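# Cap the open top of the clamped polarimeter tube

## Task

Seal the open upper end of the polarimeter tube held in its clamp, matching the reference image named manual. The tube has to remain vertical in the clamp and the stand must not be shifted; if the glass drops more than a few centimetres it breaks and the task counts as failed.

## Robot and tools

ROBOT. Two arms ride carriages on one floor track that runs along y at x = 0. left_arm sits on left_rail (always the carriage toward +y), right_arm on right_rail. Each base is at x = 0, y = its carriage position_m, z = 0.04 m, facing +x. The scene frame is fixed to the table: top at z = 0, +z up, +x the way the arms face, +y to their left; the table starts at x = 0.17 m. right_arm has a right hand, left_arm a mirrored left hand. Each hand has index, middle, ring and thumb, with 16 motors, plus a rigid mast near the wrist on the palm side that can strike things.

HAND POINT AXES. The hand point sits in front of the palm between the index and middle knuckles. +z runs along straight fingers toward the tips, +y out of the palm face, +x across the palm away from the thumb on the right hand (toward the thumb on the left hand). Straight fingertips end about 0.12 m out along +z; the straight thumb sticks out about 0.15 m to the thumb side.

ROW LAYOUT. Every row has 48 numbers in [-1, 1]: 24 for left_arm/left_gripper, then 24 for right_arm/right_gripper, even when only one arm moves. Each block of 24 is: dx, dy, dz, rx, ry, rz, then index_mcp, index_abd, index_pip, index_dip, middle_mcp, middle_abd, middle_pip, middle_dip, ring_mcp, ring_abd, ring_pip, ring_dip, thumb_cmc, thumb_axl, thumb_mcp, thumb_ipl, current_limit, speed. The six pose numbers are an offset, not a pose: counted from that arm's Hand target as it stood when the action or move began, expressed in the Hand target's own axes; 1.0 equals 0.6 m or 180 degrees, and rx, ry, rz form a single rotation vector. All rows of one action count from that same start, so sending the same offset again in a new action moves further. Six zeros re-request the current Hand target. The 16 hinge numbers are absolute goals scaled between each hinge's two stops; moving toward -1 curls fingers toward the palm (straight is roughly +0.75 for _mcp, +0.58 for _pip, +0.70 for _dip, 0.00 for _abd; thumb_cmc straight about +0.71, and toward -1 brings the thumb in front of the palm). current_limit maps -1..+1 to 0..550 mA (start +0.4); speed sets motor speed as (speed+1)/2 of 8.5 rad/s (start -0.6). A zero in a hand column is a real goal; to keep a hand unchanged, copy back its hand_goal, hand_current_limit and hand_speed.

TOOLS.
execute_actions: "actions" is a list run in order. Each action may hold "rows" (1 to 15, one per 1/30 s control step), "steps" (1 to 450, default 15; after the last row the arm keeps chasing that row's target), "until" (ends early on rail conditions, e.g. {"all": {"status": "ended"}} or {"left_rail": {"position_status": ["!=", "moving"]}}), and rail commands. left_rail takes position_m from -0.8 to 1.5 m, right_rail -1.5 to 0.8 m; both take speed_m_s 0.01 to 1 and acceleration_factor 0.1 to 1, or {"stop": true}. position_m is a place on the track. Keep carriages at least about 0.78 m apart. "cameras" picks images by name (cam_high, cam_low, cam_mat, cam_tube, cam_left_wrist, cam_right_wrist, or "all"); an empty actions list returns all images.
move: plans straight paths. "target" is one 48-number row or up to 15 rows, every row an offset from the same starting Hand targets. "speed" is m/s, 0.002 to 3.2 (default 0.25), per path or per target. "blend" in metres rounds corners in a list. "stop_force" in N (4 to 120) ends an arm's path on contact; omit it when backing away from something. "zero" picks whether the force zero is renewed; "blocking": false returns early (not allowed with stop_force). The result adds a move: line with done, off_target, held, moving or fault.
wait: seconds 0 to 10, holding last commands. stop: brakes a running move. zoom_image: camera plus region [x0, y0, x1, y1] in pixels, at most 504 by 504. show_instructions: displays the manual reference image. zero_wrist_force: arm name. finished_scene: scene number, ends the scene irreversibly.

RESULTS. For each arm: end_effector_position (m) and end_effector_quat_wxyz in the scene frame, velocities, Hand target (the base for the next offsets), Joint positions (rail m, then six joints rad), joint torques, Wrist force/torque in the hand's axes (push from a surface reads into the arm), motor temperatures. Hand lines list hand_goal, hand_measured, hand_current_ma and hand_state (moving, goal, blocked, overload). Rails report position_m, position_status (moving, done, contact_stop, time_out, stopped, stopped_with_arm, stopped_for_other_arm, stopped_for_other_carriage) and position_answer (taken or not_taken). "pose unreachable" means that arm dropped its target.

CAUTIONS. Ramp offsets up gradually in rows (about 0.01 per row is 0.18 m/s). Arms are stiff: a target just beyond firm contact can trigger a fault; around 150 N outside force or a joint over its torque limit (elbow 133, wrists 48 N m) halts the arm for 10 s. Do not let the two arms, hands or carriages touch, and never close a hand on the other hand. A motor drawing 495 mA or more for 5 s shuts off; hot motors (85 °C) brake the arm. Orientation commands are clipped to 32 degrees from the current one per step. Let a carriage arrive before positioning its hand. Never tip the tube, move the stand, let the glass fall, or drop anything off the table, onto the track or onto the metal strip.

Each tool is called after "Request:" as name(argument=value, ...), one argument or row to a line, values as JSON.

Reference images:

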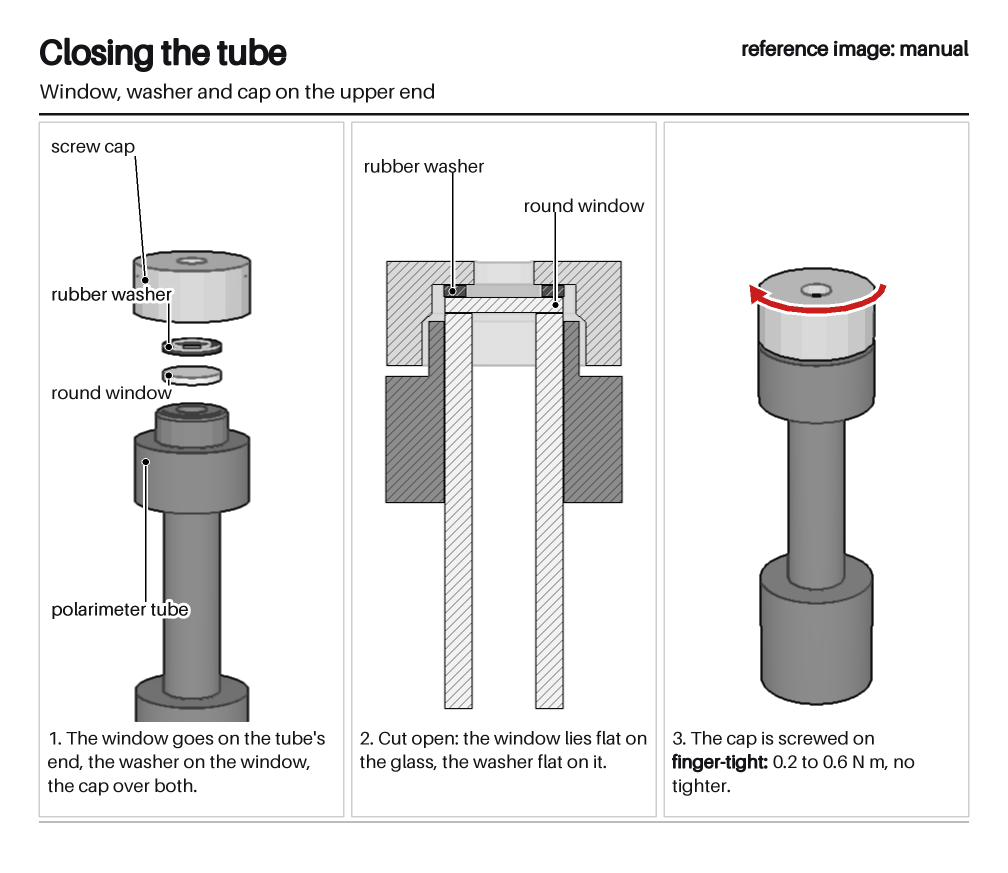

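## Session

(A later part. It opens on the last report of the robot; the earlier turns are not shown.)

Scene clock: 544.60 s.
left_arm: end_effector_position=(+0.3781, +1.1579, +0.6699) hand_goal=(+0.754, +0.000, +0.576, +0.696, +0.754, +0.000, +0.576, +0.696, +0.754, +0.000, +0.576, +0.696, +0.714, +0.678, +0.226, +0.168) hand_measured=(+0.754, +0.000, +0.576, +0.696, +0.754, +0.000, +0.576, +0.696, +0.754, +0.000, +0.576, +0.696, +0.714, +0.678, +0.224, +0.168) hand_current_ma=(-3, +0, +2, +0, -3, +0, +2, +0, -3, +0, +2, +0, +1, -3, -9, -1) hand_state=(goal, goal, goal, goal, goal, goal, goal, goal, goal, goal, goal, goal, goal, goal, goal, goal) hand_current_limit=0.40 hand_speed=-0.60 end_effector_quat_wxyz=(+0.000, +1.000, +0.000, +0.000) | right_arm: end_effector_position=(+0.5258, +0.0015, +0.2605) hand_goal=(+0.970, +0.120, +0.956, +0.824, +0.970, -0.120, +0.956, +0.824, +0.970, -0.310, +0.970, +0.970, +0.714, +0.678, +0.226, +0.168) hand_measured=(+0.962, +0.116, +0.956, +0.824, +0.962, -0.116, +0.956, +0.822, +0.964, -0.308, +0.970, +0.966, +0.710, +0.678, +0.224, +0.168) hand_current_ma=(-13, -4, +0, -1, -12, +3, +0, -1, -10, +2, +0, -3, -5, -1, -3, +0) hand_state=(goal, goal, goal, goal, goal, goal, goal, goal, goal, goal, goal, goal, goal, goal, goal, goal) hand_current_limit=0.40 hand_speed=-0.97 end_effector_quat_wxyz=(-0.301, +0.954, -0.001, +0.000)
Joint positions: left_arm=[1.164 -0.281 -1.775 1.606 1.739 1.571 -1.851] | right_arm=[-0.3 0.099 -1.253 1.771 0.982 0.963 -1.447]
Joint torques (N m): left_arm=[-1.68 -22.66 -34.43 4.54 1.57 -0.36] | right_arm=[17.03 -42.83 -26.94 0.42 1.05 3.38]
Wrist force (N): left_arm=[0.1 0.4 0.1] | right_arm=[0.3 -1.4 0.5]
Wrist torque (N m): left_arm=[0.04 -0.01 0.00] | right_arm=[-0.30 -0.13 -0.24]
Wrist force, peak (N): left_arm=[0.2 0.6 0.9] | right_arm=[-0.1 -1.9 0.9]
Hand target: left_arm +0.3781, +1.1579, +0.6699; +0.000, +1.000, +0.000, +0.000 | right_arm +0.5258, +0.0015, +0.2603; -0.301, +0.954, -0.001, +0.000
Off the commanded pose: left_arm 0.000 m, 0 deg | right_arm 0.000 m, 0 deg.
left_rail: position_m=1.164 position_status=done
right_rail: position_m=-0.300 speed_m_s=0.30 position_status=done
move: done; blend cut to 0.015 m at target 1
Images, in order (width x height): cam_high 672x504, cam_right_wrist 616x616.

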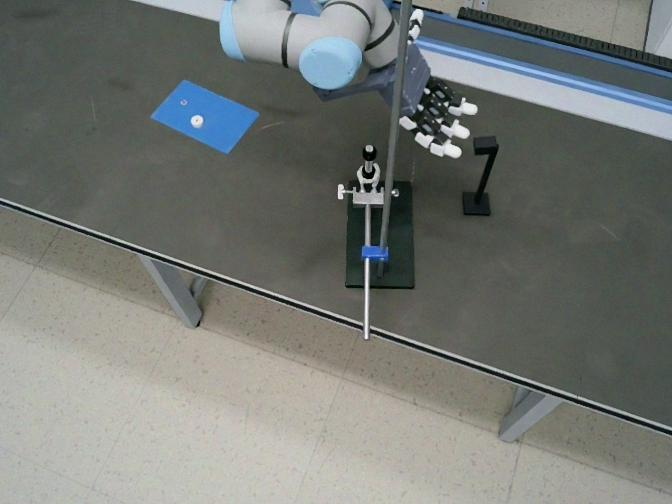

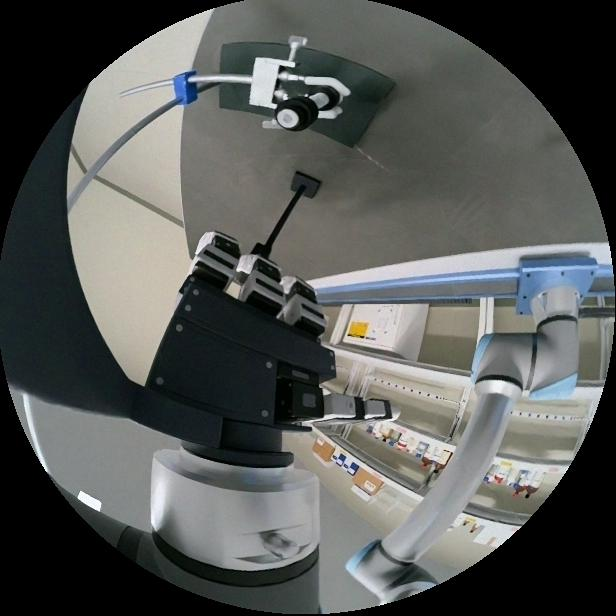

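Request:
move(
  target=[
    [0,0,0,0,0,0,0.754,0,0.576,0.696,0.754,0,0.576,0.696,0.754,0,0.576,0.696,0.714,0.678,0.226,0.168,0.4,-0.6,0,-0.05736,-0.08192,0,0,0,0.97,0.12,0.956,0.823,0.97,-0.12,0.956,0.823,0.97,-0.31,0.97,0.97,0.714,0.678,0.226,0.168,0.4,-0.95],
    [0,0,0,0,0,0,0.754,0,0.576,0.696,0.754,0,0.576,0.696,0.754,0,0.576,0.696,0.714,0.678,0.226,0.168,0.4,-0.6,0.1485,0.14718,-0.22657,0.0389,0,0,0.97,0.12,0.956,0.823,0.97,-0.12,0.956,0.823,0.97,-0.31,0.97,0.97,0.714,0.678,0.226,0.168,0.4,-0.95],
    [0,0,0,0,0,0,0.754,0,0.576,0.696,0.754,0,0.576,0.696,0.754,0,0.576,0.696,0.714,0.678,0.226,0.168,0.4,-0.6,0.1485,0.26287,-0.06135,0.0389,0,0,0.97,0.12,0.956,0.823,0.97,-0.12,0.956,0.823,0.97,-0.31,0.97,0.97,0.714,0.678,0.226,0.168,0.4,-0.95],
    [0,0,0,0,0,0,0.754,0,0.576,0.696,0.754,0,0.576,0.696,0.754,0,0.576,0.696,0.714,0.678,0.226,0.168,0.4,-0.6,0.1485,0.27147,-0.04907,0.0389,0,0,0.97,0.12,0.956,0.823,0.97,-0.12,0.956,0.823,0.97,-0.31,0.97,0.97,0.714,0.678,0.226,0.168,0.4,-0.95],
    [0,0,0,0,0,0,0.754,0,0.576,0.696,0.754,0,0.576,0.696,0.754,0,0.576,0.696,0.714,0.678,0.226,0.168,0.4,-0.6,0.1485,0.27147,-0.04907,0.0389,0,0,0.97,0.0,0.956,0.823,0.97,0.01,0.956,0.823,0.97,-0.31,0.97,0.97,0.714,0.678,0.226,0.168,0.4,-0.95],
    [0,0,0,0,0,0,0.754,0,0.576,0.696,0.754,0,0.576,0.696,0.754,0,0.576,0.696,0.714,0.678,0.226,0.168,0.4,-0.6,0.1485,0.27147,-0.04907,0.0389,0,0,0.97,-0.035,0.956,0.823,0.97,0.035,0.956,0.823,0.97,-0.31,0.97,0.97,0.714,0.678,0.226,0.168,0.4,-0.97],
  ],
  speed=[0.06, 0.15, 0.06, 0.01, 0.01, 0.01],
  blend=[0.02, 0.02, 0.002, 0, 0, 0],
  cameras=["cam_tube"],
)

Request:
zoom_image(
  camera="cam_tube",
  region=[200, 80, 400, 200],
)

Scene clock: 574.23 s.
left_arm: end_effector_position=(+0.3781, +1.1579, +0.6699) hand_goal=(+0.754, +0.000, +0.576, +0.696, +0.754, +0.000, +0.576, +0.696, +0.754, +0.000, +0.576, +0.696, +0.714, +0.678, +0.226, +0.168) hand_measured=(+0.754, +0.000, +0.576, +0.696, +0.754, +0.000, +0.576, +0.696, +0.754, +0.000, +0.576, +0.696, +0.714, +0.678, +0.224, +0.168) hand_current_ma=(-3, +0, +2, +0, -3, +0, +2, +0, -3, +0, +2, +0, +1, -3, -9, -1) hand_state=(goal, goal, goal, goal, goal, goal, goal, goal, goal, goal, goal, goal, goal, goal, goal, goal) hand_current_limit=0.40 hand_speed=-0.60 end_effector_quat_wxyz=(+0.000, +1.000, +0.000, +0.000) | right_arm: end_effector_position=(+0.6144, -0.1491, +0.1909) hand_goal=(+0.970, -0.034, +0.956, +0.824, +0.970, +0.036, +0.956, +0.824, +0.970, -0.310, +0.970, +0.970, +0.714, +0.678, +0.226, +0.168) hand_measured=(+0.962, +0.008, +0.956, +0.824, +0.964, -0.006, +0.956, +0.822, +0.964, -0.308, +0.970, +0.966, +0.710, +0.678, +0.224, +0.168) hand_current_ma=(-13, +90, +0, -1, -10, -88, +0, -1, -10, +2, +0, -3, -5, -1, -3, +0) hand_state=(goal, blocked, goal, goal, goal, blocked, goal, goal, goal, goal, goal, goal, goal, goal, goal, goal) hand_current_limit=0.40 hand_speed=-0.97 end_effector_quat_wxyz=(-0.358, +0.934, -0.001, +0.000)
Joint positions: left_arm=[1.164 -0.281 -1.775 1.606 1.739 1.571 -1.851] | right_arm=[-0.3 -0.199 -1.089 1.756 1.079 0.855 -1.832]
Joint torques (N m): left_arm=[-2.61 -21.73 -34.72 4.48 1.79 -0.43] | right_arm=[7.72 -52.44 -23.26 0.79 -3.33 3.31]
Wrist force (N): left_arm=[-0.6 0.4 0.6] | right_arm=[0.7 -1.9 -0.3]
Wrist torque (N m): left_arm=[0.01 0.10 -0.07] | right_arm=[-0.14 -0.11 -0.08]
Wrist force, peak (N): left_arm=[0.1 1.0 0.4] | right_arm=[1.2 -2.0 0.0]
Hand target: left_arm +0.3781, +1.1579, +0.6699; +0.000, +1.000, +0.000, +0.000 | right_arm +0.6144, -0.1490, +0.1909; -0.358, +0.934, -0.001, +0.000
Off the commanded pose: left_arm 0.000 m, 0 deg | right_arm 0.000 m, 0 deg.
left_rail: position_m=1.164 position_status=done
right_rail: position_m=-0.300 speed_m_s=0.30 position_status=done
move: done
Images, in order (width x height): cam_tube 672x504.

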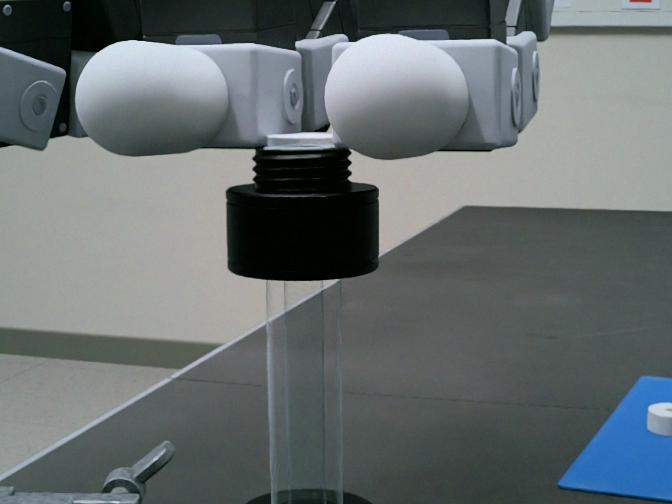

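Scaled by 2.520 from the camera's 672x504 image, which has a finer 960x720 frame.

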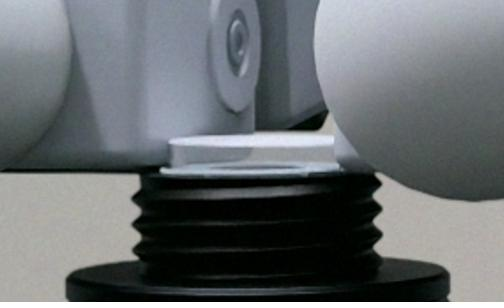

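Request:
move(
  target=[
    [0,0,0,0,0,0,0.754,0,0.576,0.696,0.754,0,0.576,0.696,0.754,0,0.576,0.696,0.714,0.678,0.226,0.168,0.4,-0.6,0,-0.001115,-0.001238,0,0,0,0.97,-0.035,0.956,0.823,0.97,0.035,0.956,0.823,0.97,-0.31,0.97,0.97,0.714,0.678,0.226,0.168,0.4,-0.97],
    [0,0,0,0,0,0,0.754,0,0.576,0.696,0.754,0,0.576,0.696,0.754,0,0.576,0.696,0.714,0.678,0.226,0.168,0.4,-0.6,0.00033,-0.002539,0.000044,0,0,0,0.97,-0.035,0.956,0.823,0.97,0.035,0.956,0.823,0.97,-0.31,0.97,0.97,0.714,0.678,0.226,0.168,0.4,-0.97],
    [0,0,0,0,0,0,0.754,0,0.576,0.696,0.754,0,0.576,0.696,0.754,0,0.576,0.696,0.714,0.678,0.226,0.168,0.4,-0.6,0.00033,-0.001647,0.001034,0,0,0,0.97,-0.035,0.956,0.823,0.97,0.035,0.956,0.823,0.97,-0.31,0.97,0.97,0.714,0.678,0.226,0.168,0.4,-0.97],
    [0,0,0,0,0,0,0.754,0,0.576,0.696,0.754,0,0.576,0.696,0.754,0,0.576,0.696,0.714,0.678,0.226,0.168,0.4,-0.6,0.00033,-0.001647,0.001034,0,0,0,0.97,0.02,0.956,0.823,0.97,-0.02,0.956,0.823,0.97,-0.31,0.97,0.97,0.714,0.678,0.226,0.168,0.4,-0.98],
    [0,0,0,0,0,0,0.754,0,0.576,0.696,0.754,0,0.576,0.696,0.754,0,0.576,0.696,0.714,0.678,0.226,0.168,0.4,-0.6,0.00033,-0.001647,0.001034,0,0,0,0.97,0.12,0.956,0.823,0.97,-0.12,0.956,0.823,0.97,-0.31,0.97,0.97,0.714,0.678,0.226,0.168,0.4,-0.95],
    [0,0,0,0,0,0,0.754,0,0.576,0.696,0.754,0,0.576,0.696,0.754,0,0.576,0.696,0.714,0.678,0.226,0.168,0.4,-0.6,0.00033,-0.007,-0.0049,0,0,0,0.97,0.12,0.956,0.823,0.97,-0.12,0.956,0.823,0.97,-0.31,0.97,0.97,0.714,0.678,0.226,0.168,0.4,-0.95],
    [0,0,0,0,0,0,0.754,0,0.576,0.696,0.754,0,0.576,0.696,0.754,0,0.576,0.696,0.714,0.678,0.226,0.168,0.4,-0.6,0.00033,-0.11294,-0.12257,0,0,0,0.97,0.12,0.956,0.823,0.97,-0.12,0.956,0.823,0.97,-0.31,0.97,0.97,0.714,0.678,0.226,0.168,0.4,-0.95],
  ],
  speed=[0.005, 0.008, 0.005, 0.01, 0.01, 0.01, 0.1],
  blend=[0, 0, 0, 0, 0, 0.002, 0],
  cameras=["cam_tube", "cam_high"],
)

Request:
zoom_image(
  camera="cam_tube",
  region=[200, 80, 400, 200],
)

Request:
zoom_image(
  camera="cam_high",
  region=[359, 138, 383, 162],
)

Scene clock: 597.73 s.
left_arm: end_effector_position=(+0.3781, +1.1579, +0.6699) hand_goal=(+0.754, +0.000, +0.576, +0.696, +0.754, +0.000, +0.576, +0.696, +0.754, +0.000, +0.576, +0.696, +0.714, +0.678, +0.226, +0.168) hand_measured=(+0.754, +0.000, +0.576, +0.696, +0.754, +0.000, +0.576, +0.696, +0.754, +0.000, +0.576, +0.696, +0.714, +0.678, +0.224, +0.168) hand_current_ma=(-3, +0, +2, +0, -3, +0, +2, +0, -3, +0, +2, +0, +1, -3, -9, -1) hand_state=(goal, goal, goal, goal, goal, goal, goal, goal, goal, goal, goal, goal, goal, goal, goal, goal) hand_current_limit=0.40 hand_speed=-0.60 end_effector_quat_wxyz=(+0.000, +1.000, +0.000, +0.000) | right_arm: end_effector_position=(+0.6147, -0.1479, +0.2909) hand_goal=(+0.970, +0.120, +0.956, +0.824, +0.970, -0.120, +0.956, +0.824, +0.970, -0.310, +0.970, +0.970, +0.714, +0.678, +0.226, +0.168) hand_measured=(+0.962, +0.116, +0.956, +0.824, +0.962, -0.116, +0.956, +0.822, +0.964, -0.308, +0.970, +0.966, +0.710, +0.678, +0.224, +0.168) hand_current_ma=(-13, -4, +0, -1, -12, +3, +0, -1, -10, +2, +0, -3, -5, -1, -3, +0) hand_state=(goal, goal, goal, goal, goal, goal, goal, goal, goal, goal, goal, goal, goal, goal, goal, goal) hand_current_limit=0.40 hand_speed=-0.95 end_effector_quat_wxyz=(-0.358, +0.934, -0.001, +0.000)
Joint positions: left_arm=[1.164 -0.281 -1.775 1.606 1.739 1.571 -1.851] | right_arm=[-0.3 -0.197 -1.18 1.686 1.238 0.855 -1.83]
Joint torques (N m): left_arm=[-1.05 -23.45 -34.38 4.47 1.78 -0.35] | right_arm=[0.47 -73.91 -43.24 9.35 -2.93 -3.94]
Wrist force (N): left_arm=[0.2 0.1 0.4] | right_arm=[0.7 -1.2 0.6]
Wrist torque (N m): left_arm=[-0.02 0.00 0.01] | right_arm=[-0.27 -0.18 -0.21]
Wrist force, peak (N): left_arm=[-0.4 0.6 0.9] | right_arm=[0.9 -2.2 0.0]
Hand target: left_arm +0.3781, +1.1579, +0.6699; +0.000, +1.000, +0.000, +0.000 | right_arm +0.6147, -0.1479, +0.2909; -0.358, +0.934, -0.001, +0.000
Off the commanded pose: left_arm 0.000 m, 0 deg | right_arm 0.000 m, 0 deg.
left_rail: position_m=1.164 position_status=done
right_rail: position_m=-0.300 speed_m_s=0.30 position_status=done
move: done
Images, in order (width x height): cam_high 672x504, cam_tube 672x504.

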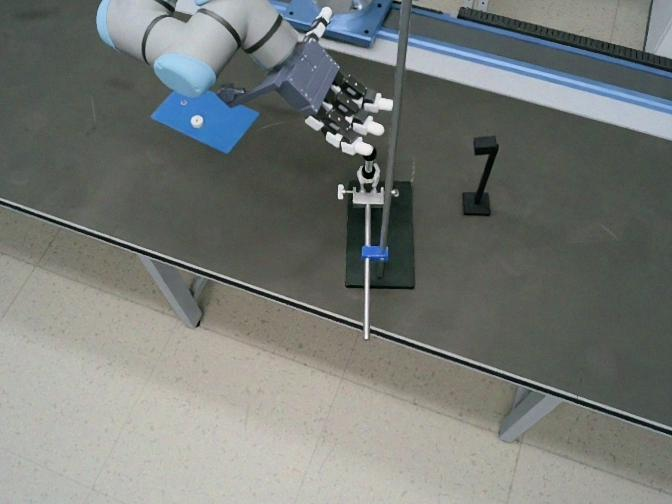

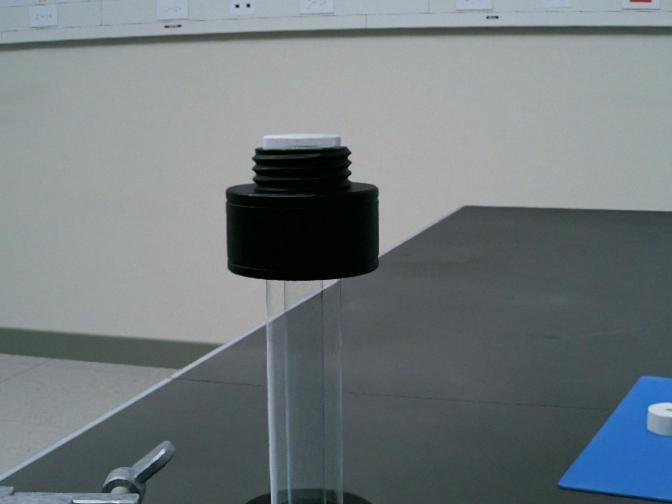

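Scaled by 2.520 from the camera's 672x504 image, which has a finer 960x720 frame.

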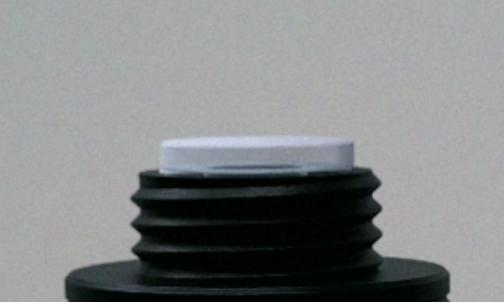

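Scaled by 21.000 from the camera's 672x504 image, which has a finer 960x720 frame.

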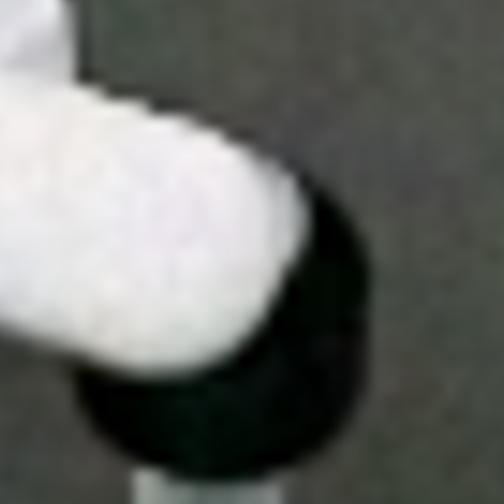

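Request:
move(
  target=[0,0,0,0,0,0,0.754,0,0.576,0.696,0.754,0,0.576,0.696,0.754,0,0.576,0.696,0.714,0.678,0.226,0.168,0.4,-0.6,0,-0.0669,-0.0743,0,0,0,0.97,0.12,0.956,0.823,0.97,-0.12,0.956,0.823,0.97,-0.31,0.97,0.97,0.714,0.678,0.226,0.168,0.4,-0.95],
  speed=0.12,
)

Request:
execute_actions(
  actions=[
    {"right_rail": {"position_m": -1.2, "speed_m_s": 0.4, "acceleration_factor": 0.25}, "steps": 240, "until": {"right_rail": {"position_status": ["!=", "moving"]}}},
  ],
  cameras=["cam_high", "cam_mat"],
)

Request:
zoom_image(
  camera="cam_high",
  region=[359, 138, 383, 162],
)

Scene clock: 614.47 s.
left_arm: end_effector_position=(+0.3781, +1.1579, +0.6699) hand_goal=(+0.754, +0.000, +0.576, +0.696, +0.754, +0.000, +0.576, +0.696, +0.754, +0.000, +0.576, +0.696, +0.714, +0.678, +0.226, +0.168) hand_measured=(+0.754, +0.000, +0.576, +0.696, +0.754, +0.000, +0.576, +0.696, +0.754, +0.000, +0.576, +0.696, +0.714, +0.678, +0.224, +0.168) hand_current_ma=(-3, +0, +2, +0, -3, +0, +2, +0, -3, +0, +2, +0, +1, -3, -9, -1) hand_state=(goal, goal, goal, goal, goal, goal, goal, goal, goal, goal, goal, goal, goal, goal, goal, goal) hand_current_limit=0.40 hand_speed=-0.60 end_effector_quat_wxyz=(+0.000, +1.000, +0.000, +0.000) | right_arm: end_effector_position=(+0.6148, -0.1479, +0.3508) hand_goal=(+0.970, +0.120, +0.956, +0.824, +0.970, -0.120, +0.956, +0.824, +0.970, -0.310, +0.970, +0.970, +0.714, +0.678, +0.226, +0.168) hand_measured=(+0.962, +0.116, +0.956, +0.824, +0.962, -0.116, +0.956, +0.822, +0.964, -0.308, +0.970, +0.966, +0.710, +0.678, +0.224, +0.168) hand_current_ma=(-13, -4, +0, -1, -12, +3, +0, -1, -10, +2, +0, -3, -5, -1, -3, +0) hand_state=(goal, goal, goal, goal, goal, goal, goal, goal, goal, goal, goal, goal, goal, goal, goal, goal) hand_current_limit=0.40 hand_speed=-0.95 end_effector_quat_wxyz=(-0.358, +0.934, -0.001, +0.000)
Joint positions: left_arm=[1.164 -0.281 -1.775 1.606 1.739 1.571 -1.851] | right_arm=[-0.3 -0.197 -1.223 1.631 1.336 0.855 -1.83]
Joint torques (N m): left_arm=[-1.75 -22.88 -34.24 4.54 1.84 -0.31] | right_arm=[0.19 -76.83 -43.98 8.89 -2.05 -3.96]
Wrist force (N): left_arm=[0.2 0.1 -0.1] | right_arm=[0.5 -1.1 0.5]
Wrist torque (N m): left_arm=[0.03 -0.02 0.01] | right_arm=[-0.23 -0.16 -0.22]
Wrist force, peak (N): left_arm=[-0.1 0.9 0.6] | right_arm=[0.5 -2.0 -0.4]
Hand target: left_arm +0.3781, +1.1579, +0.6699; +0.000, +1.000, +0.000, +0.000 | right_arm +0.6148, -0.1479, +0.3509; -0.358, +0.934, -0.001, +0.000
Off the commanded pose: left_arm 0.000 m, 0 deg | right_arm 0.000 m, 0 deg.
left_rail: position_m=1.164 position_status=done
right_rail: position_m=-0.300 speed_m_s=0.30 position_status=done
move: done

Scene clock: 617.90 s.
left_arm: end_effector_position=(+0.3781, +1.1579, +0.6699) hand_goal=(+0.754, +0.000, +0.576, +0.696, +0.754, +0.000, +0.576, +0.696, +0.754, +0.000, +0.576, +0.696, +0.714, +0.678, +0.226, +0.168) hand_measured=(+0.754, +0.000, +0.576, +0.696, +0.754, +0.000, +0.576, +0.696, +0.754, +0.000, +0.576, +0.696, +0.714, +0.678, +0.224, +0.168) hand_current_ma=(-3, +0, +2, +0, -3, +0, +2, +0, -3, +0, +2, +0, +1, -3, -9, -1) hand_state=(goal, goal, goal, goal, goal, goal, goal, goal, goal, goal, goal, goal, goal, goal, goal, goal) hand_current_limit=0.40 hand_speed=-0.60 end_effector_quat_wxyz=(+0.000, +1.000, +0.000, +0.000) | right_arm: end_effector_position=(+0.6148, -1.0479, +0.3509) hand_goal=(+0.970, +0.120, +0.956, +0.824, +0.970, -0.120, +0.956, +0.824, +0.970, -0.310, +0.970, +0.970, +0.714, +0.678, +0.226, +0.168) hand_measured=(+0.962, +0.116, +0.956, +0.824, +0.962, -0.116, +0.956, +0.822, +0.964, -0.308, +0.970, +0.966, +0.710, +0.678, +0.224, +0.168) hand_current_ma=(-13, -4, +0, -1, -12, +3, +0, -1, -10, +2, +0, -3, -5, -1, -3, +0) hand_state=(goal, goal, goal, goal, goal, goal, goal, goal, goal, goal, goal, goal, goal, goal, goal, goal) hand_current_limit=0.40 hand_speed=-0.95 end_effector_quat_wxyz=(-0.358, +0.934, -0.001, +0.000)
Joint positions: left_arm=[1.164 -0.281 -1.775 1.606 1.739 1.571 -1.851] | right_arm=[-1.2 -0.197 -1.223 1.631 1.337 0.855 -1.83]
Joint torques (N m): left_arm=[-1.12 -22.59 -34.68 4.48 1.93 -0.28] | right_arm=[11.46 -72.52 -41.04 8.17 -2.5 -3.9]
Wrist force (N): left_arm=[-0.1 0.1 0.4] | right_arm=[0.7 -1.2 0.5]
Wrist torque (N m): left_arm=[-0.01 0.03 -0.02] | right_arm=[-0.24 -0.19 -0.19]
Wrist force, peak (N): left_arm=[0.2 0.6 0.8] | right_arm=[0.8 -1.6 1.2]
Hand target: left_arm +0.3781, +1.1579, +0.6699; +0.000, +1.000, +0.000, +0.000 | right_arm +0.6148, -1.0479, +0.3509; -0.358, +0.934, -0.001, +0.000
Off the commanded pose: left_arm 0.000 m, 0 deg | right_arm 0.000 m, 0 deg.
left_rail: position_m=1.164 position_status=done
right_rail: position_m=-1.200 speed_m_s=0.40 position_status=done
Images, in order (width x height): cam_high 672x504, cam_mat 672x504.

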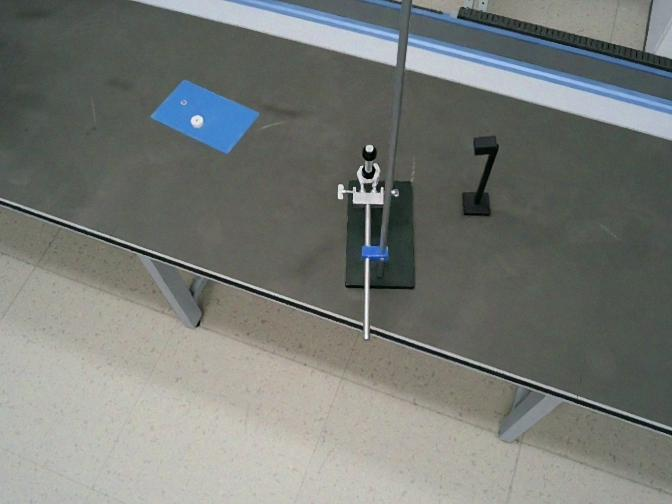

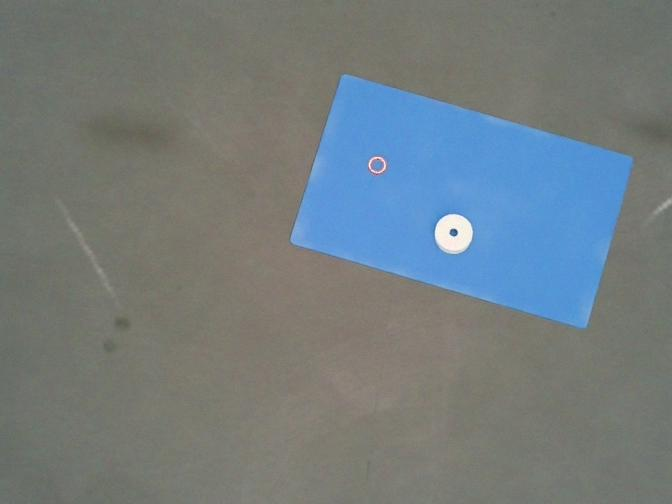

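Scaled by 21.000 from the camera's 672x504 image, which has a finer 960x720 frame.

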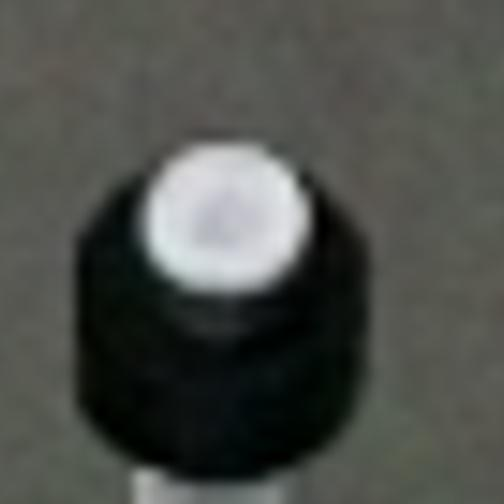

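Request:
move(
  target=[
    [0,0,0,0,0,0,0.754,0,0.576,0.696,0.754,0,0.576,0.696,0.754,0,0.576,0.696,0.714,0.678,0.226,0.168,0.4,-0.6,-0.21583,-0.40524,0.36488,0,0,0,0.97,0.12,0.956,0.823,0.97,-0.12,0.956,0.823,0.97,-0.31,0.97,0.97,0.714,0.678,0.226,0.168,0.4,-0.95],
    [0,0,0,0,0,0,0.754,0,0.576,0.696,0.754,0,0.576,0.696,0.754,0,0.576,0.696,0.714,0.678,0.226,0.168,0.4,-0.6,-0.21583,-0.07069,0.73643,0,0,0,0.97,0.12,0.956,0.823,0.97,-0.12,0.956,0.823,0.97,-0.31,0.97,0.97,0.714,0.678,0.226,0.168,0.4,-0.95],
    [0,0,0,0,0,0,0.754,0,0.576,0.696,0.754,0,0.576,0.696,0.754,0,0.576,0.696,0.714,0.678,0.226,0.168,0.4,-0.6,-0.21583,-0.00278,0.81185,0,0,0,0.97,0.12,0.956,0.823,0.97,-0.12,0.956,0.823,0.97,-0.31,0.97,0.97,0.714,0.678,0.226,0.168,0.4,-0.95],
  ],
  speed=[0.2, 0.2, 0.05],
  blend=[0.08, 0.01, 0],
  cameras=["cam_mat"],
)

Request:
zoom_image(
  camera="cam_mat",
  region=[310, 100, 440, 230],
)

Scene clock: 635.73 s.
left_arm: end_effector_position=(+0.3781, +1.1579, +0.6699) hand_goal=(+0.754, +0.000, +0.576, +0.696, +0.754, +0.000, +0.576, +0.696, +0.754, +0.000, +0.576, +0.696, +0.714, +0.678, +0.226, +0.168) hand_measured=(+0.754, +0.000, +0.576, +0.696, +0.754, +0.000, +0.576, +0.696, +0.754, +0.000, +0.576, +0.696, +0.714, +0.678, +0.224, +0.168) hand_current_ma=(-3, +0, +2, +0, -3, +0, +2, +0, -3, +0, +2, +0, +1, -3, -9, -1) hand_state=(goal, goal, goal, goal, goal, goal, goal, goal, goal, goal, goal, goal, goal, goal, goal, goal) hand_current_limit=0.40 hand_speed=-0.60 end_effector_quat_wxyz=(+0.000, +1.000, +0.000, +0.000) | right_arm: end_effector_position=(+0.4858, -0.7203, -0.0097) hand_goal=(+0.970, +0.120, +0.956, +0.824, +0.970, -0.120, +0.956, +0.824, +0.970, -0.310, +0.970, +0.970, +0.714, +0.678, +0.226, +0.168) hand_measured=(+0.962, +0.116, +0.956, +0.824, +0.962, -0.116, +0.956, +0.822, +0.964, -0.308, +0.970, +0.966, +0.710, +0.678, +0.224, +0.168) hand_current_ma=(-13, -4, +0, -1, -12, +3, +0, -1, -10, +2, +0, -3, -6, -1, -3, +0) hand_state=(goal, goal, goal, goal, goal, goal, goal, goal, goal, goal, goal, goal, goal, goal, goal, goal) hand_current_limit=0.40 hand_speed=-0.95 end_effector_quat_wxyz=(-0.358, +0.934, -0.001, +0.000)
Joint positions: left_arm=[1.164 -0.281 -1.775 1.606 1.739 1.571 -1.851] | right_arm=[-1.2 0.36 -0.932 1.826 0.368 0.895 -1.098]
Joint torques (N m): left_arm=[-1.11 -23.16 -34.69 4.54 2.01 -0.49] | right_arm=[15.9 -57.62 -16.55 0.1 1.15 3.36]
Wrist force (N): left_arm=[0.0 0.4 0.4] | right_arm=[0.7 -0.9 0.6]
Wrist torque (N m): left_arm=[0.01 0.03 -0.02] | right_arm=[-0.23 -0.16 -0.23]
Wrist force, peak (N): left_arm=[-0.1 0.9 0.9] | right_arm=[0.6 -1.8 0.7]
Hand target: left_arm +0.3781, +1.1579, +0.6699; +0.000, +1.000, +0.000, +0.000 | right_arm +0.4858, -0.7203, -0.0098; -0.358, +0.934, -0.001, +0.000
Off the commanded pose: left_arm 0.000 m, 0 deg | right_arm 0.000 m, 0 deg.
left_rail: position_m=1.164 position_status=done
right_rail: position_m=-1.200 speed_m_s=0.40 position_status=done
move: done
Images, in order (width x height): cam_mat 672x504.

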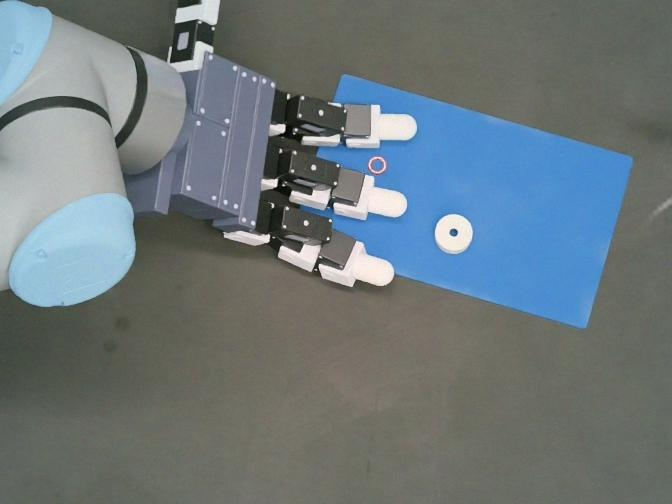

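Scaled by 3.877 from the camera's 672x504 image, which has a finer 960x720 frame.

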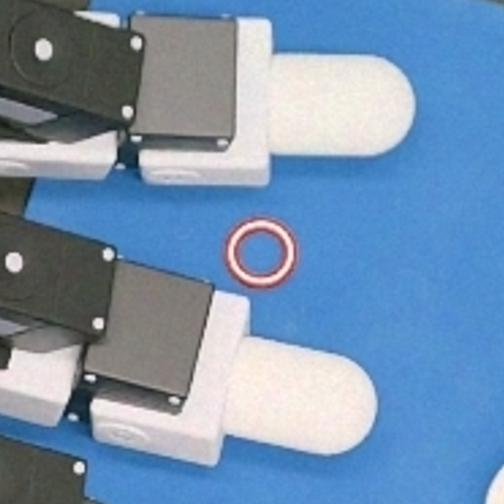

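Request:
move(
  target=[0,0,0,0,0,0,0.754,0,0.576,0.696,0.754,0,0.576,0.696,0.754,0,0.576,0.696,0.714,0.678,0.226,0.168,0.4,-0.6,-0.00083,-0.004954,0.004461,0,0,0,0.97,0.12,0.956,0.823,0.97,-0.12,0.956,0.823,0.97,-0.31,0.97,0.97,0.714,0.678,0.226,0.168,0.4,-0.95],
  speed=0.02,
)

Request:
move(
  target=[0,0,0,0,0,0,0.754,0,0.576,0.696,0.754,0,0.576,0.696,0.754,0,0.576,0.696,0.714,0.678,0.226,0.168,0.4,-0.6,0,0.013605,0.01511,0,0,0,0.97,0.12,0.956,0.823,0.97,-0.12,0.956,0.823,0.97,-0.31,0.97,0.97,0.714,0.678,0.226,0.168,0.4,-0.95],
  speed=0.005,
  stop_force=4,
  cameras=["cam_mat"],
)

Request:
zoom_image(
  camera="cam_mat",
  region=[310, 100, 440, 230],
)

Scene clock: 655.13 s.
left_arm: end_effector_position=(+0.3781, +1.1579, +0.6699) hand_goal=(+0.754, +0.000, +0.576, +0.696, +0.754, +0.000, +0.576, +0.696, +0.754, +0.000, +0.576, +0.696, +0.714, +0.678, +0.226, +0.168) hand_measured=(+0.754, +0.000, +0.576, +0.696, +0.754, +0.000, +0.576, +0.696, +0.754, +0.000, +0.576, +0.696, +0.714, +0.678, +0.224, +0.168) hand_current_ma=(-3, +0, +2, +0, -3, +0, +2, +0, -3, +0, +2, +0, +1, -3, -9, -1) hand_state=(goal, goal, goal, goal, goal, goal, goal, goal, goal, goal, goal, goal, goal, goal, goal, goal) hand_current_limit=0.40 hand_speed=-0.60 end_effector_quat_wxyz=(+0.000, +1.000, +0.000, +0.000) | right_arm: end_effector_position=(+0.4854, -0.7164, -0.0098) hand_goal=(+0.970, +0.120, +0.956, +0.824, +0.970, -0.120, +0.956, +0.824, +0.970, -0.310, +0.970, +0.970, +0.714, +0.678, +0.226, +0.168) hand_measured=(+0.962, +0.116, +0.956, +0.824, +0.962, -0.116, +0.956, +0.822, +0.964, -0.308, +0.970, +0.966, +0.710, +0.678, +0.224, +0.168) hand_current_ma=(-13, -4, +0, -1, -12, +3, +0, -1, -10, +2, +0, -3, -6, -1, -3, +0) hand_state=(goal, goal, goal, goal, goal, goal, goal, goal, goal, goal, goal, goal, goal, goal, goal, goal) hand_current_limit=0.40 hand_speed=-0.95 end_effector_quat_wxyz=(-0.358, +0.934, -0.001, +0.000)
Joint positions: left_arm=[1.164 -0.281 -1.775 1.606 1.739 1.571 -1.851] | right_arm=[-1.2 0.367 -0.93 1.822 0.366 0.897 -1.09]
Joint torques (N m): left_arm=[-1.78 -22.77 -34.21 4.56 2.05 -0.42] | right_arm=[18.28 -57.18 -32.99 -0.07 1.03 3.66]
Wrist force (N): left_arm=[0.3 0.7 0.3] | right_arm=[0.5 -1.1 0.7]
Wrist torque (N m): left_arm=[0.06 -0.03 0.01] | right_arm=[-0.26 -0.14 -0.25]
Wrist force, peak (N): left_arm=[-0.6 0.7 0.7] | right_arm=[0.9 -1.4 0.8]
Hand target: left_arm +0.3781, +1.1579, +0.6699; +0.000, +1.000, +0.000, +0.000 | right_arm +0.4854, -0.7163, -0.0098; -0.358, +0.934, -0.001, +0.000
Off the commanded pose: left_arm 0.000 m, 0 deg | right_arm 0.000 m, 0 deg.
left_rail: position_m=1.164 position_status=done
right_rail: position_m=-1.200 speed_m_s=0.40 position_status=done
move: done

Scene clock: 658.10 s.
left_arm: end_effector_position=(+0.3781, +1.1579, +0.6699) hand_goal=(+0.754, +0.000, +0.576, +0.696, +0.754, +0.000, +0.576, +0.696, +0.754, +0.000, +0.576, +0.696, +0.714, +0.678, +0.226, +0.168) hand_measured=(+0.754, +0.000, +0.576, +0.696, +0.754, +0.000, +0.576, +0.696, +0.754, +0.000, +0.576, +0.696, +0.714, +0.678, +0.224, +0.168) hand_current_ma=(-3, +0, +2, +0, -3, +0, +2, +0, -3, +0, +2, +0, +1, -3, -9, -1) hand_state=(goal, goal, goal, goal, goal, goal, goal, goal, goal, goal, goal, goal, goal, goal, goal, goal) hand_current_limit=0.40 hand_speed=-0.60 end_effector_quat_wxyz=(+0.000, +1.000, +0.000, +0.000) | right_arm: end_effector_position=(+0.4853, -0.7164, -0.0185) hand_goal=(+0.970, +0.120, +0.956, +0.824, +0.970, -0.120, +0.956, +0.824, +0.970, -0.310, +0.970, +0.970, +0.714, +0.678, +0.226, +0.168) hand_measured=(+0.972, +0.116, +0.958, +0.824, +0.972, -0.116, +0.958, +0.822, +0.976, -0.308, +0.972, +0.966, +0.710, +0.678, +0.224, +0.168) hand_current_ma=(+3, -4, +1, -1, +3, +3, +1, -1, +9, +2, +3, -3, -6, -1, -3, +0) hand_state=(goal, goal, goal, goal, goal, goal, goal, goal, goal, goal, goal, goal, goal, goal, goal, goal) hand_current_limit=0.40 hand_speed=-0.95 end_effector_quat_wxyz=(-0.358, +0.934, -0.001, +0.000)
Joint positions: left_arm=[1.164 -0.281 -1.775 1.606 1.739 1.571 -1.851] | right_arm=[-1.2 0.367 -0.919 1.823 0.353 0.897 -1.09]
Joint torques (N m): left_arm=[-1.46 -23.35 -34.74 4.43 2.27 -0.29] | right_arm=[17.94 -84.07 -23.9 8.04 1.27 3.14]
Wrist force (N): left_arm=[-0.1 0.2 0.4] | right_arm=[0.8 -2.9 -1.7]
Wrist torque (N m): left_arm=[0.00 0.03 -0.02] | right_arm=[0.08 -0.03 -0.27]
Wrist force, peak (N): left_arm=[-0.4 0.4 0.9] | right_arm=[0.8 -3.1 -3.1]
Hand target: left_arm +0.3781, +1.1579, +0.6699; +0.000, +1.000, +0.000, +0.000 | right_arm +0.4854, -0.7163, -0.0185; -0.358, +0.934, -0.001, +0.000 (not the last commanded pose)
Off the commanded pose: left_arm 0.000 m, 0 deg | right_arm 0.003 m, 0 deg.
left_rail: position_m=1.164 position_status=done
right_rail: position_m=-1.200 speed_m_s=0.40 position_status=done
move: contact (right_arm)
Images, in order (width x height): cam_mat 672x504.

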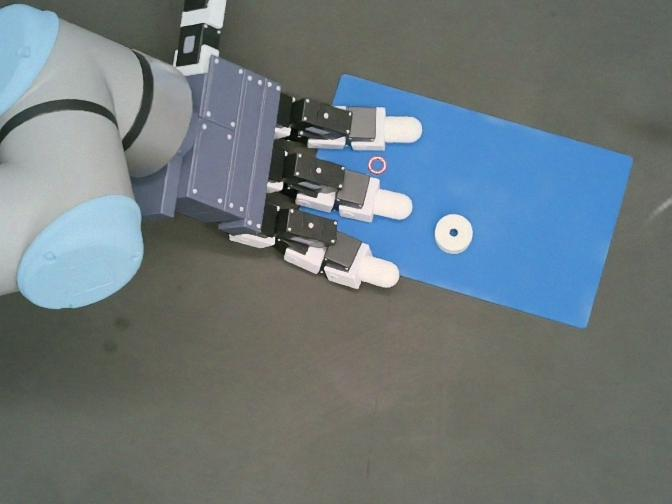

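Scaled by 3.877 from the camera's 672x504 image, which has a finer 960x720 frame.

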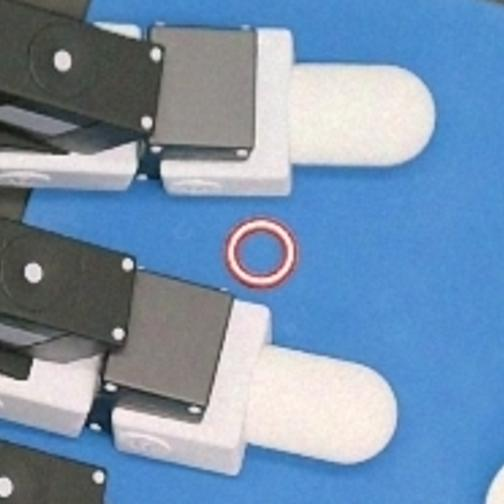

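Request:
move(
  target=[
    [0,0,0,0,0,0,0.754,0,0.576,0.696,0.754,0,0.576,0.696,0.754,0,0.576,0.696,0.714,0.678,0.226,0.168,0.4,-0.6,0,-0.000669,-0.000743,0,0,0,0.97,0.12,0.956,0.823,0.97,-0.12,0.956,0.823,0.97,-0.31,0.97,0.97,0.714,0.678,0.226,0.168,0.4,-0.95],
    [0,0,0,0,0,0,0.754,0,0.576,0.696,0.754,0,0.576,0.696,0.754,0,0.576,0.696,0.714,0.678,0.226,0.168,0.4,-0.6,0,-0.000669,-0.000743,0,0,0,0.97,0.0,0.956,0.823,0.97,0.01,0.956,0.823,0.97,-0.31,0.97,0.97,0.714,0.678,0.226,0.168,0.4,-0.95],
    [0,0,0,0,0,0,0.754,0,0.576,0.696,0.754,0,0.576,0.696,0.754,0,0.576,0.696,0.714,0.678,0.226,0.168,0.4,-0.6,0,-0.000669,-0.000743,0,0,0,0.97,-0.035,0.956,0.823,0.97,0.035,0.956,0.823,0.97,-0.31,0.97,0.97,0.714,0.678,0.226,0.168,0.4,-0.97],
  ],
  speed=0.01,
  cameras=["cam_mat"],
)

Request:
zoom_image(
  camera="cam_mat",
  region=[310, 100, 440, 230],
)

Scene clock: 670.87 s.
left_arm: end_effector_position=(+0.3781, +1.1579, +0.6699) hand_goal=(+0.754, +0.000, +0.576, +0.696, +0.754, +0.000, +0.576, +0.696, +0.754, +0.000, +0.576, +0.696, +0.714, +0.678, +0.226, +0.168) hand_measured=(+0.754, +0.000, +0.576, +0.696, +0.754, +0.000, +0.576, +0.696, +0.754, +0.000, +0.576, +0.696, +0.714, +0.678, +0.224, +0.168) hand_current_ma=(-3, +0, +2, +0, -3, +0, +2, +0, -3, +0, +2, +0, +1, -3, -9, -1) hand_state=(goal, goal, goal, goal, goal, goal, goal, goal, goal, goal, goal, goal, goal, goal, goal, goal) hand_current_limit=0.40 hand_speed=-0.60 end_effector_quat_wxyz=(+0.000, +1.000, +0.000, +0.000) | right_arm: end_effector_position=(+0.4854, -0.7163, -0.0179) hand_goal=(+0.970, -0.034, +0.956, +0.824, +0.970, +0.036, +0.956, +0.824, +0.970, -0.310, +0.970, +0.970, +0.714, +0.678, +0.226, +0.168) hand_measured=(+0.964, +0.012, +0.958, +0.824, +0.964, -0.002, +0.956, +0.822, +0.972, -0.308, +0.972, +0.966, +0.710, +0.678, +0.224, +0.168) hand_current_ma=(-8, +97, +1, -1, -8, -76, +1, -1, +3, +2, +3, -3, -6, -1, -3, +0) hand_state=(goal, blocked, goal, goal, goal, blocked, goal, goal, goal, goal, goal, goal, goal, goal, goal, goal) hand_current_limit=0.40 hand_speed=-0.97 end_effector_quat_wxyz=(-0.358, +0.934, -0.001, +0.000)
Joint positions: left_arm=[1.164 -0.281 -1.775 1.606 1.739 1.571 -1.851] | right_arm=[-1.2 0.367 -0.92 1.823 0.354 0.897 -1.09]
Joint torques (N m): left_arm=[-1.15 -22.95 -34.66 4.46 2.32 -0.54] | right_arm=[14.69 -85.13 -31.56 7.85 1.35 2.79]
Wrist force (N): left_arm=[-0.2 0.2 0.1] | right_arm=[0.6 -2.1 0.0]
Wrist torque (N m): left_arm=[0.02 0.04 -0.03] | right_arm=[-0.18 -0.13 -0.28]
Wrist force, peak (N): left_arm=[-0.5 -0.2 1.0] | right_arm=[0.7 -3.1 -1.6]
Hand target: left_arm +0.3781, +1.1579, +0.6699; +0.000, +1.000, +0.000, +0.000 | right_arm +0.4854, -0.7163, -0.0179; -0.358, +0.934, -0.001, +0.000
Off the commanded pose: left_arm 0.000 m, 0 deg | right_arm 0.000 m, 0 deg.
left_rail: position_m=1.164 position_status=done
right_rail: position_m=-1.200 speed_m_s=0.40 position_status=done
move: done
Images, in order (width x height): cam_mat 672x504.

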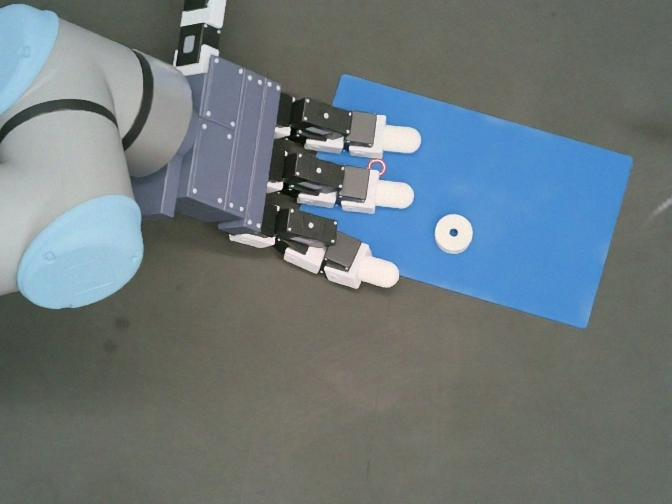

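Scaled by 3.877 from the camera's 672x504 image, which has a finer 960x720 frame.

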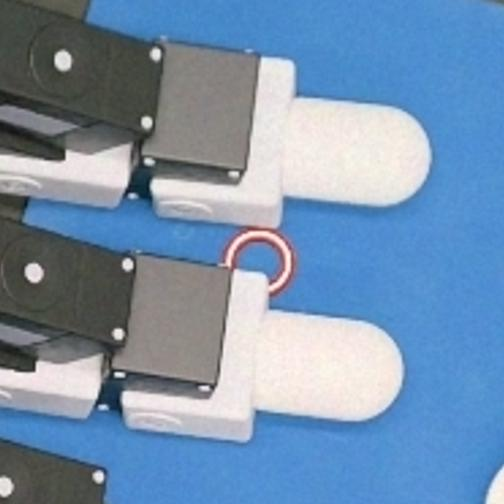

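Request:
move(
  target=[
    [0,0,0,0,0,0,0.754,0,0.576,0.696,0.754,0,0.576,0.696,0.754,0,0.576,0.696,0.714,0.678,0.226,0.168,0.4,-0.6,0,-0.0223,-0.02477,0,0,0,0.97,-0.035,0.956,0.823,0.97,0.035,0.956,0.823,0.97,-0.31,0.97,0.97,0.714,0.678,0.226,0.168,0.4,-0.97],
    [0,0,0,0,0,0,0.754,0,0.576,0.696,0.754,0,0.576,0.696,0.754,0,0.576,0.696,0.714,0.678,0.226,0.168,0.4,-0.6,0,-0.16728,-0.18578,0,0,0,0.97,-0.035,0.956,0.823,0.97,0.035,0.956,0.823,0.97,-0.31,0.97,0.97,0.714,0.678,0.226,0.168,0.4,-0.97],
    [0,0,0,0,0,0,0.754,0,0.576,0.696,0.754,0,0.576,0.696,0.754,0,0.576,0.696,0.714,0.678,0.226,0.168,0.4,-0.6,0.21617,-0.00205,-0.82322,0,0,0,0.97,-0.035,0.956,0.823,0.97,0.035,0.956,0.823,0.97,-0.31,0.97,0.97,0.714,0.678,0.226,0.168,0.4,-0.97],
  ],
  speed=[0.02, 0.08, 0.12],
  blend=[0.005, 0.05, 0],
  cameras=["cam_mat"],
)

Scene clock: 731.50 s.
left_arm: end_effector_position=(+0.3781, +1.1579, +0.6699) hand_goal=(+0.754, +0.000, +0.576, +0.696, +0.754, +0.000, +0.576, +0.696, +0.754, +0.000, +0.576, +0.696, +0.714, +0.678, +0.226, +0.168) hand_measured=(+0.754, +0.000, +0.576, +0.696, +0.754, +0.000, +0.576, +0.696, +0.754, +0.000, +0.576, +0.696, +0.714, +0.678, +0.224, +0.168) hand_current_ma=(-3, +0, +2, +0, -3, +0, +2, +0, -3, +0, +2, +0, +1, -3, -9, -1) hand_state=(goal, goal, goal, goal, goal, goal, goal, goal, goal, goal, goal, goal, goal, goal, goal, goal) hand_current_limit=0.40 hand_speed=-0.60 end_effector_quat_wxyz=(+0.000, +1.000, +0.000, +0.000) | right_arm: end_effector_position=(+0.6145, -1.0463, +0.3497) hand_goal=(+0.970, -0.034, +0.956, +0.824, +0.970, +0.036, +0.956, +0.824, +0.970, -0.310, +0.970, +0.970, +0.714, +0.678, +0.226, +0.168) hand_measured=(+0.962, +0.010, +0.956, +0.824, +0.964, -0.002, +0.956, +0.822, +0.964, -0.308, +0.970, +0.966, +0.710, +0.678, +0.224, +0.168) hand_current_ma=(-14, +95, +0, -1, -10, -75, +0, -1, -9, +2, +0, -3, -6, -1, -3, +0) hand_state=(goal, blocked, goal, goal, goal, blocked, goal, goal, goal, goal, goal, goal, goal, goal, goal, goal) hand_current_limit=0.40 hand_speed=-0.97 end_effector_quat_wxyz=(-0.358, +0.934, -0.001, +0.000)
Joint positions: left_arm=[1.164 -0.281 -1.775 1.606 1.739 1.571 -1.851] | right_arm=[-1.2 -0.195 -1.223 1.632 1.333 0.854 -1.827]
Joint torques (N m): left_arm=[-0.85 -23.41 -34.52 4.56 2.28 -0.38] | right_arm=[-20.37 -47.72 -46.32 8.93 1.19 -4.17]
Wrist force (N): left_arm=[-0.2 0.5 -0.2] | right_arm=[0.5 -1.2 0.7]
Wrist torque (N m): left_arm=[0.07 0.04 -0.03] | right_arm=[-0.27 -0.17 -0.09]
Wrist force, peak (N): left_arm=[-0.2 0.4 1.1] | right_arm=[0.7 -2.3 0.1]
Hand target: left_arm +0.3781, +1.1579, +0.6699; +0.000, +1.000, +0.000, +0.000 | right_arm +0.6145, -1.0464, +0.3498; -0.358, +0.934, -0.001, +0.000
Off the commanded pose: left_arm 0.000 m, 0 deg | right_arm 0.000 m, 0 deg.
left_rail: position_m=1.164 position_status=done
right_rail: position_m=-1.200 speed_m_s=0.40 position_status=done
move: done
Images, in order (width x height): cam_mat 672x504.

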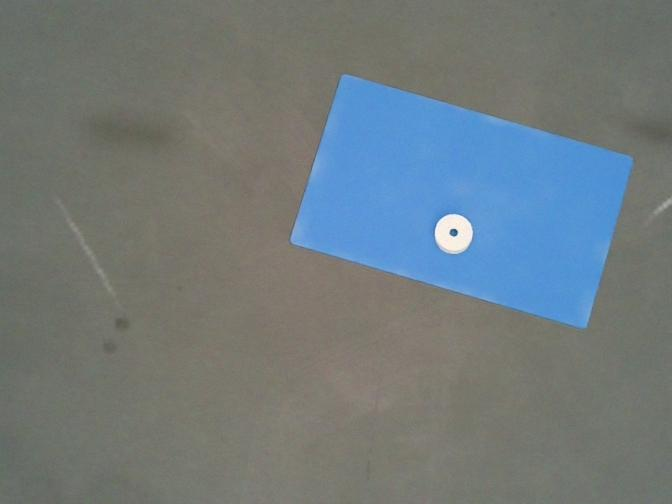

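Request:
execute_actions(
  actions=[
    {"right_rail": {"position_m": -0.3, "speed_m_s": 0.4, "acceleration_factor": 0.25}, "steps": 240, "until": {"right_rail": {"position_status": ["!=", "moving"]}}},
  ],
  cameras=["cam_high", "cam_tube", "cam_right_wrist"],
)

Scene clock: 737.37 s.
left_arm: end_effector_position=(+0.3781, +1.1579, +0.6699) hand_goal=(+0.754, +0.000, +0.576, +0.696, +0.754, +0.000, +0.576, +0.696, +0.754, +0.000, +0.576, +0.696, +0.714, +0.678, +0.226, +0.168) hand_measured=(+0.754, +0.000, +0.576, +0.696, +0.754, +0.000, +0.576, +0.696, +0.754, +0.000, +0.576, +0.696, +0.714, +0.678, +0.224, +0.168) hand_current_ma=(-3, +0, +2, +0, -3, +0, +2, +0, -3, +0, +2, +0, +1, -3, -9, -1) hand_state=(goal, goal, goal, goal, goal, goal, goal, goal, goal, goal, goal, goal, goal, goal, goal, goal) hand_current_limit=0.40 hand_speed=-0.60 end_effector_quat_wxyz=(+0.000, +1.000, +0.000, +0.000) | right_arm: end_effector_position=(+0.6145, -0.1463, +0.3498) hand_goal=(+0.970, -0.034, +0.956, +0.824, +0.970, +0.036, +0.956, +0.824, +0.970, -0.310, +0.970, +0.970, +0.714, +0.678, +0.226, +0.168) hand_measured=(+0.962, +0.010, +0.956, +0.824, +0.964, -0.002, +0.956, +0.822, +0.964, -0.308, +0.970, +0.966, +0.710, +0.678, +0.224, +0.168) hand_current_ma=(-14, +95, +0, -1, -10, -75, +0, -1, -9, +2, +0, -3, -6, -1, -3, +0) hand_state=(goal, blocked, goal, goal, goal, blocked, goal, goal, goal, goal, goal, goal, goal, goal, goal, goal) hand_current_limit=0.40 hand_speed=-0.97 end_effector_quat_wxyz=(-0.358, +0.934, -0.001, +0.000)
Joint positions: left_arm=[1.164 -0.281 -1.775 1.606 1.739 1.571 -1.851] | right_arm=[-0.3 -0.195 -1.223 1.632 1.333 0.854 -1.827]
Joint torques (N m): left_arm=[-1.38 -23.13 -34.6 4.62 2.33 -0.29] | right_arm=[11.44 -52.74 -38.92 8.55 -0.16 -3.61]
Wrist force (N): left_arm=[-0.1 0.6 0.3] | right_arm=[0.8 -1.1 0.6]
Wrist torque (N m): left_arm=[0.05 0.02 -0.03] | right_arm=[-0.24 -0.21 -0.05]
Wrist force, peak (N): left_arm=[-0.5 0.5 1.0] | right_arm=[0.7 -1.9 1.1]
Hand target: left_arm +0.3781, +1.1579, +0.6699; +0.000, +1.000, +0.000, +0.000 | right_arm +0.6145, -0.1463, +0.3498; -0.358, +0.934, -0.001, +0.000
Off the commanded pose: left_arm 0.000 m, 0 deg | right_arm 0.000 m, 0 deg.
left_rail: position_m=1.164 position_status=done
right_rail: position_m=-0.300 speed_m_s=0.40 position_status=done
Images, in order (width x height): cam_high 672x504, cam_tube 672x504, cam_right_wrist 616x616.

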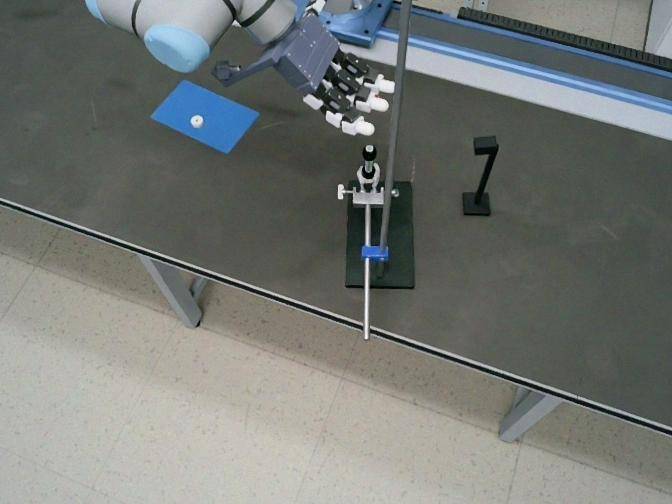

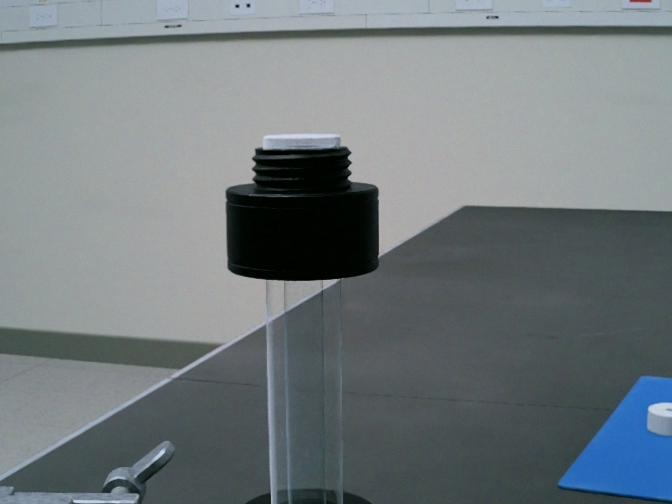

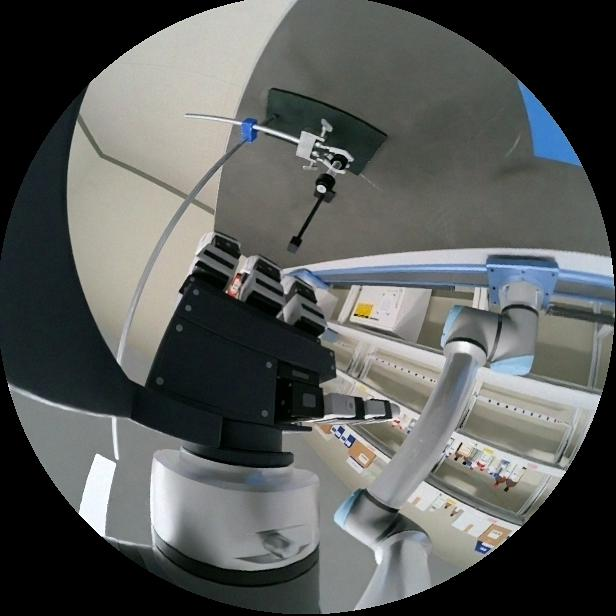

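Request:
zoom_image(
  camera="cam_high",
  region=[330, 70, 410, 150],
)

Request:
zoom_image(
  camera="cam_right_wrist",
  region=[200, 230, 300, 330],
)

Scaled by 6.300 from the camera's 672x504 image, which has a finer 960x720 frame.

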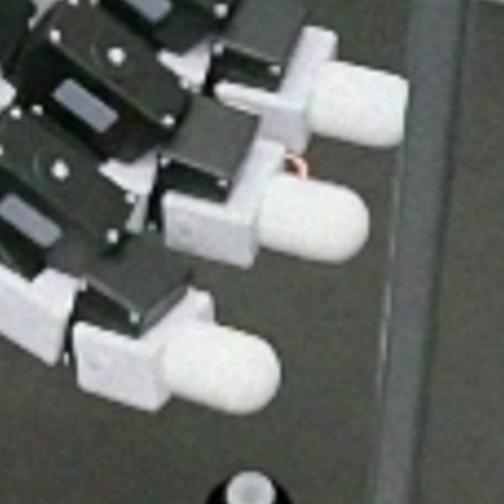

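Scaled by 5.040 from the camera's 616x616 image, which has a finer 880x880 frame.

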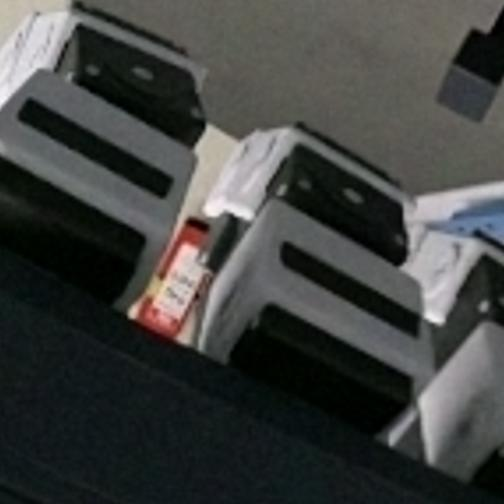

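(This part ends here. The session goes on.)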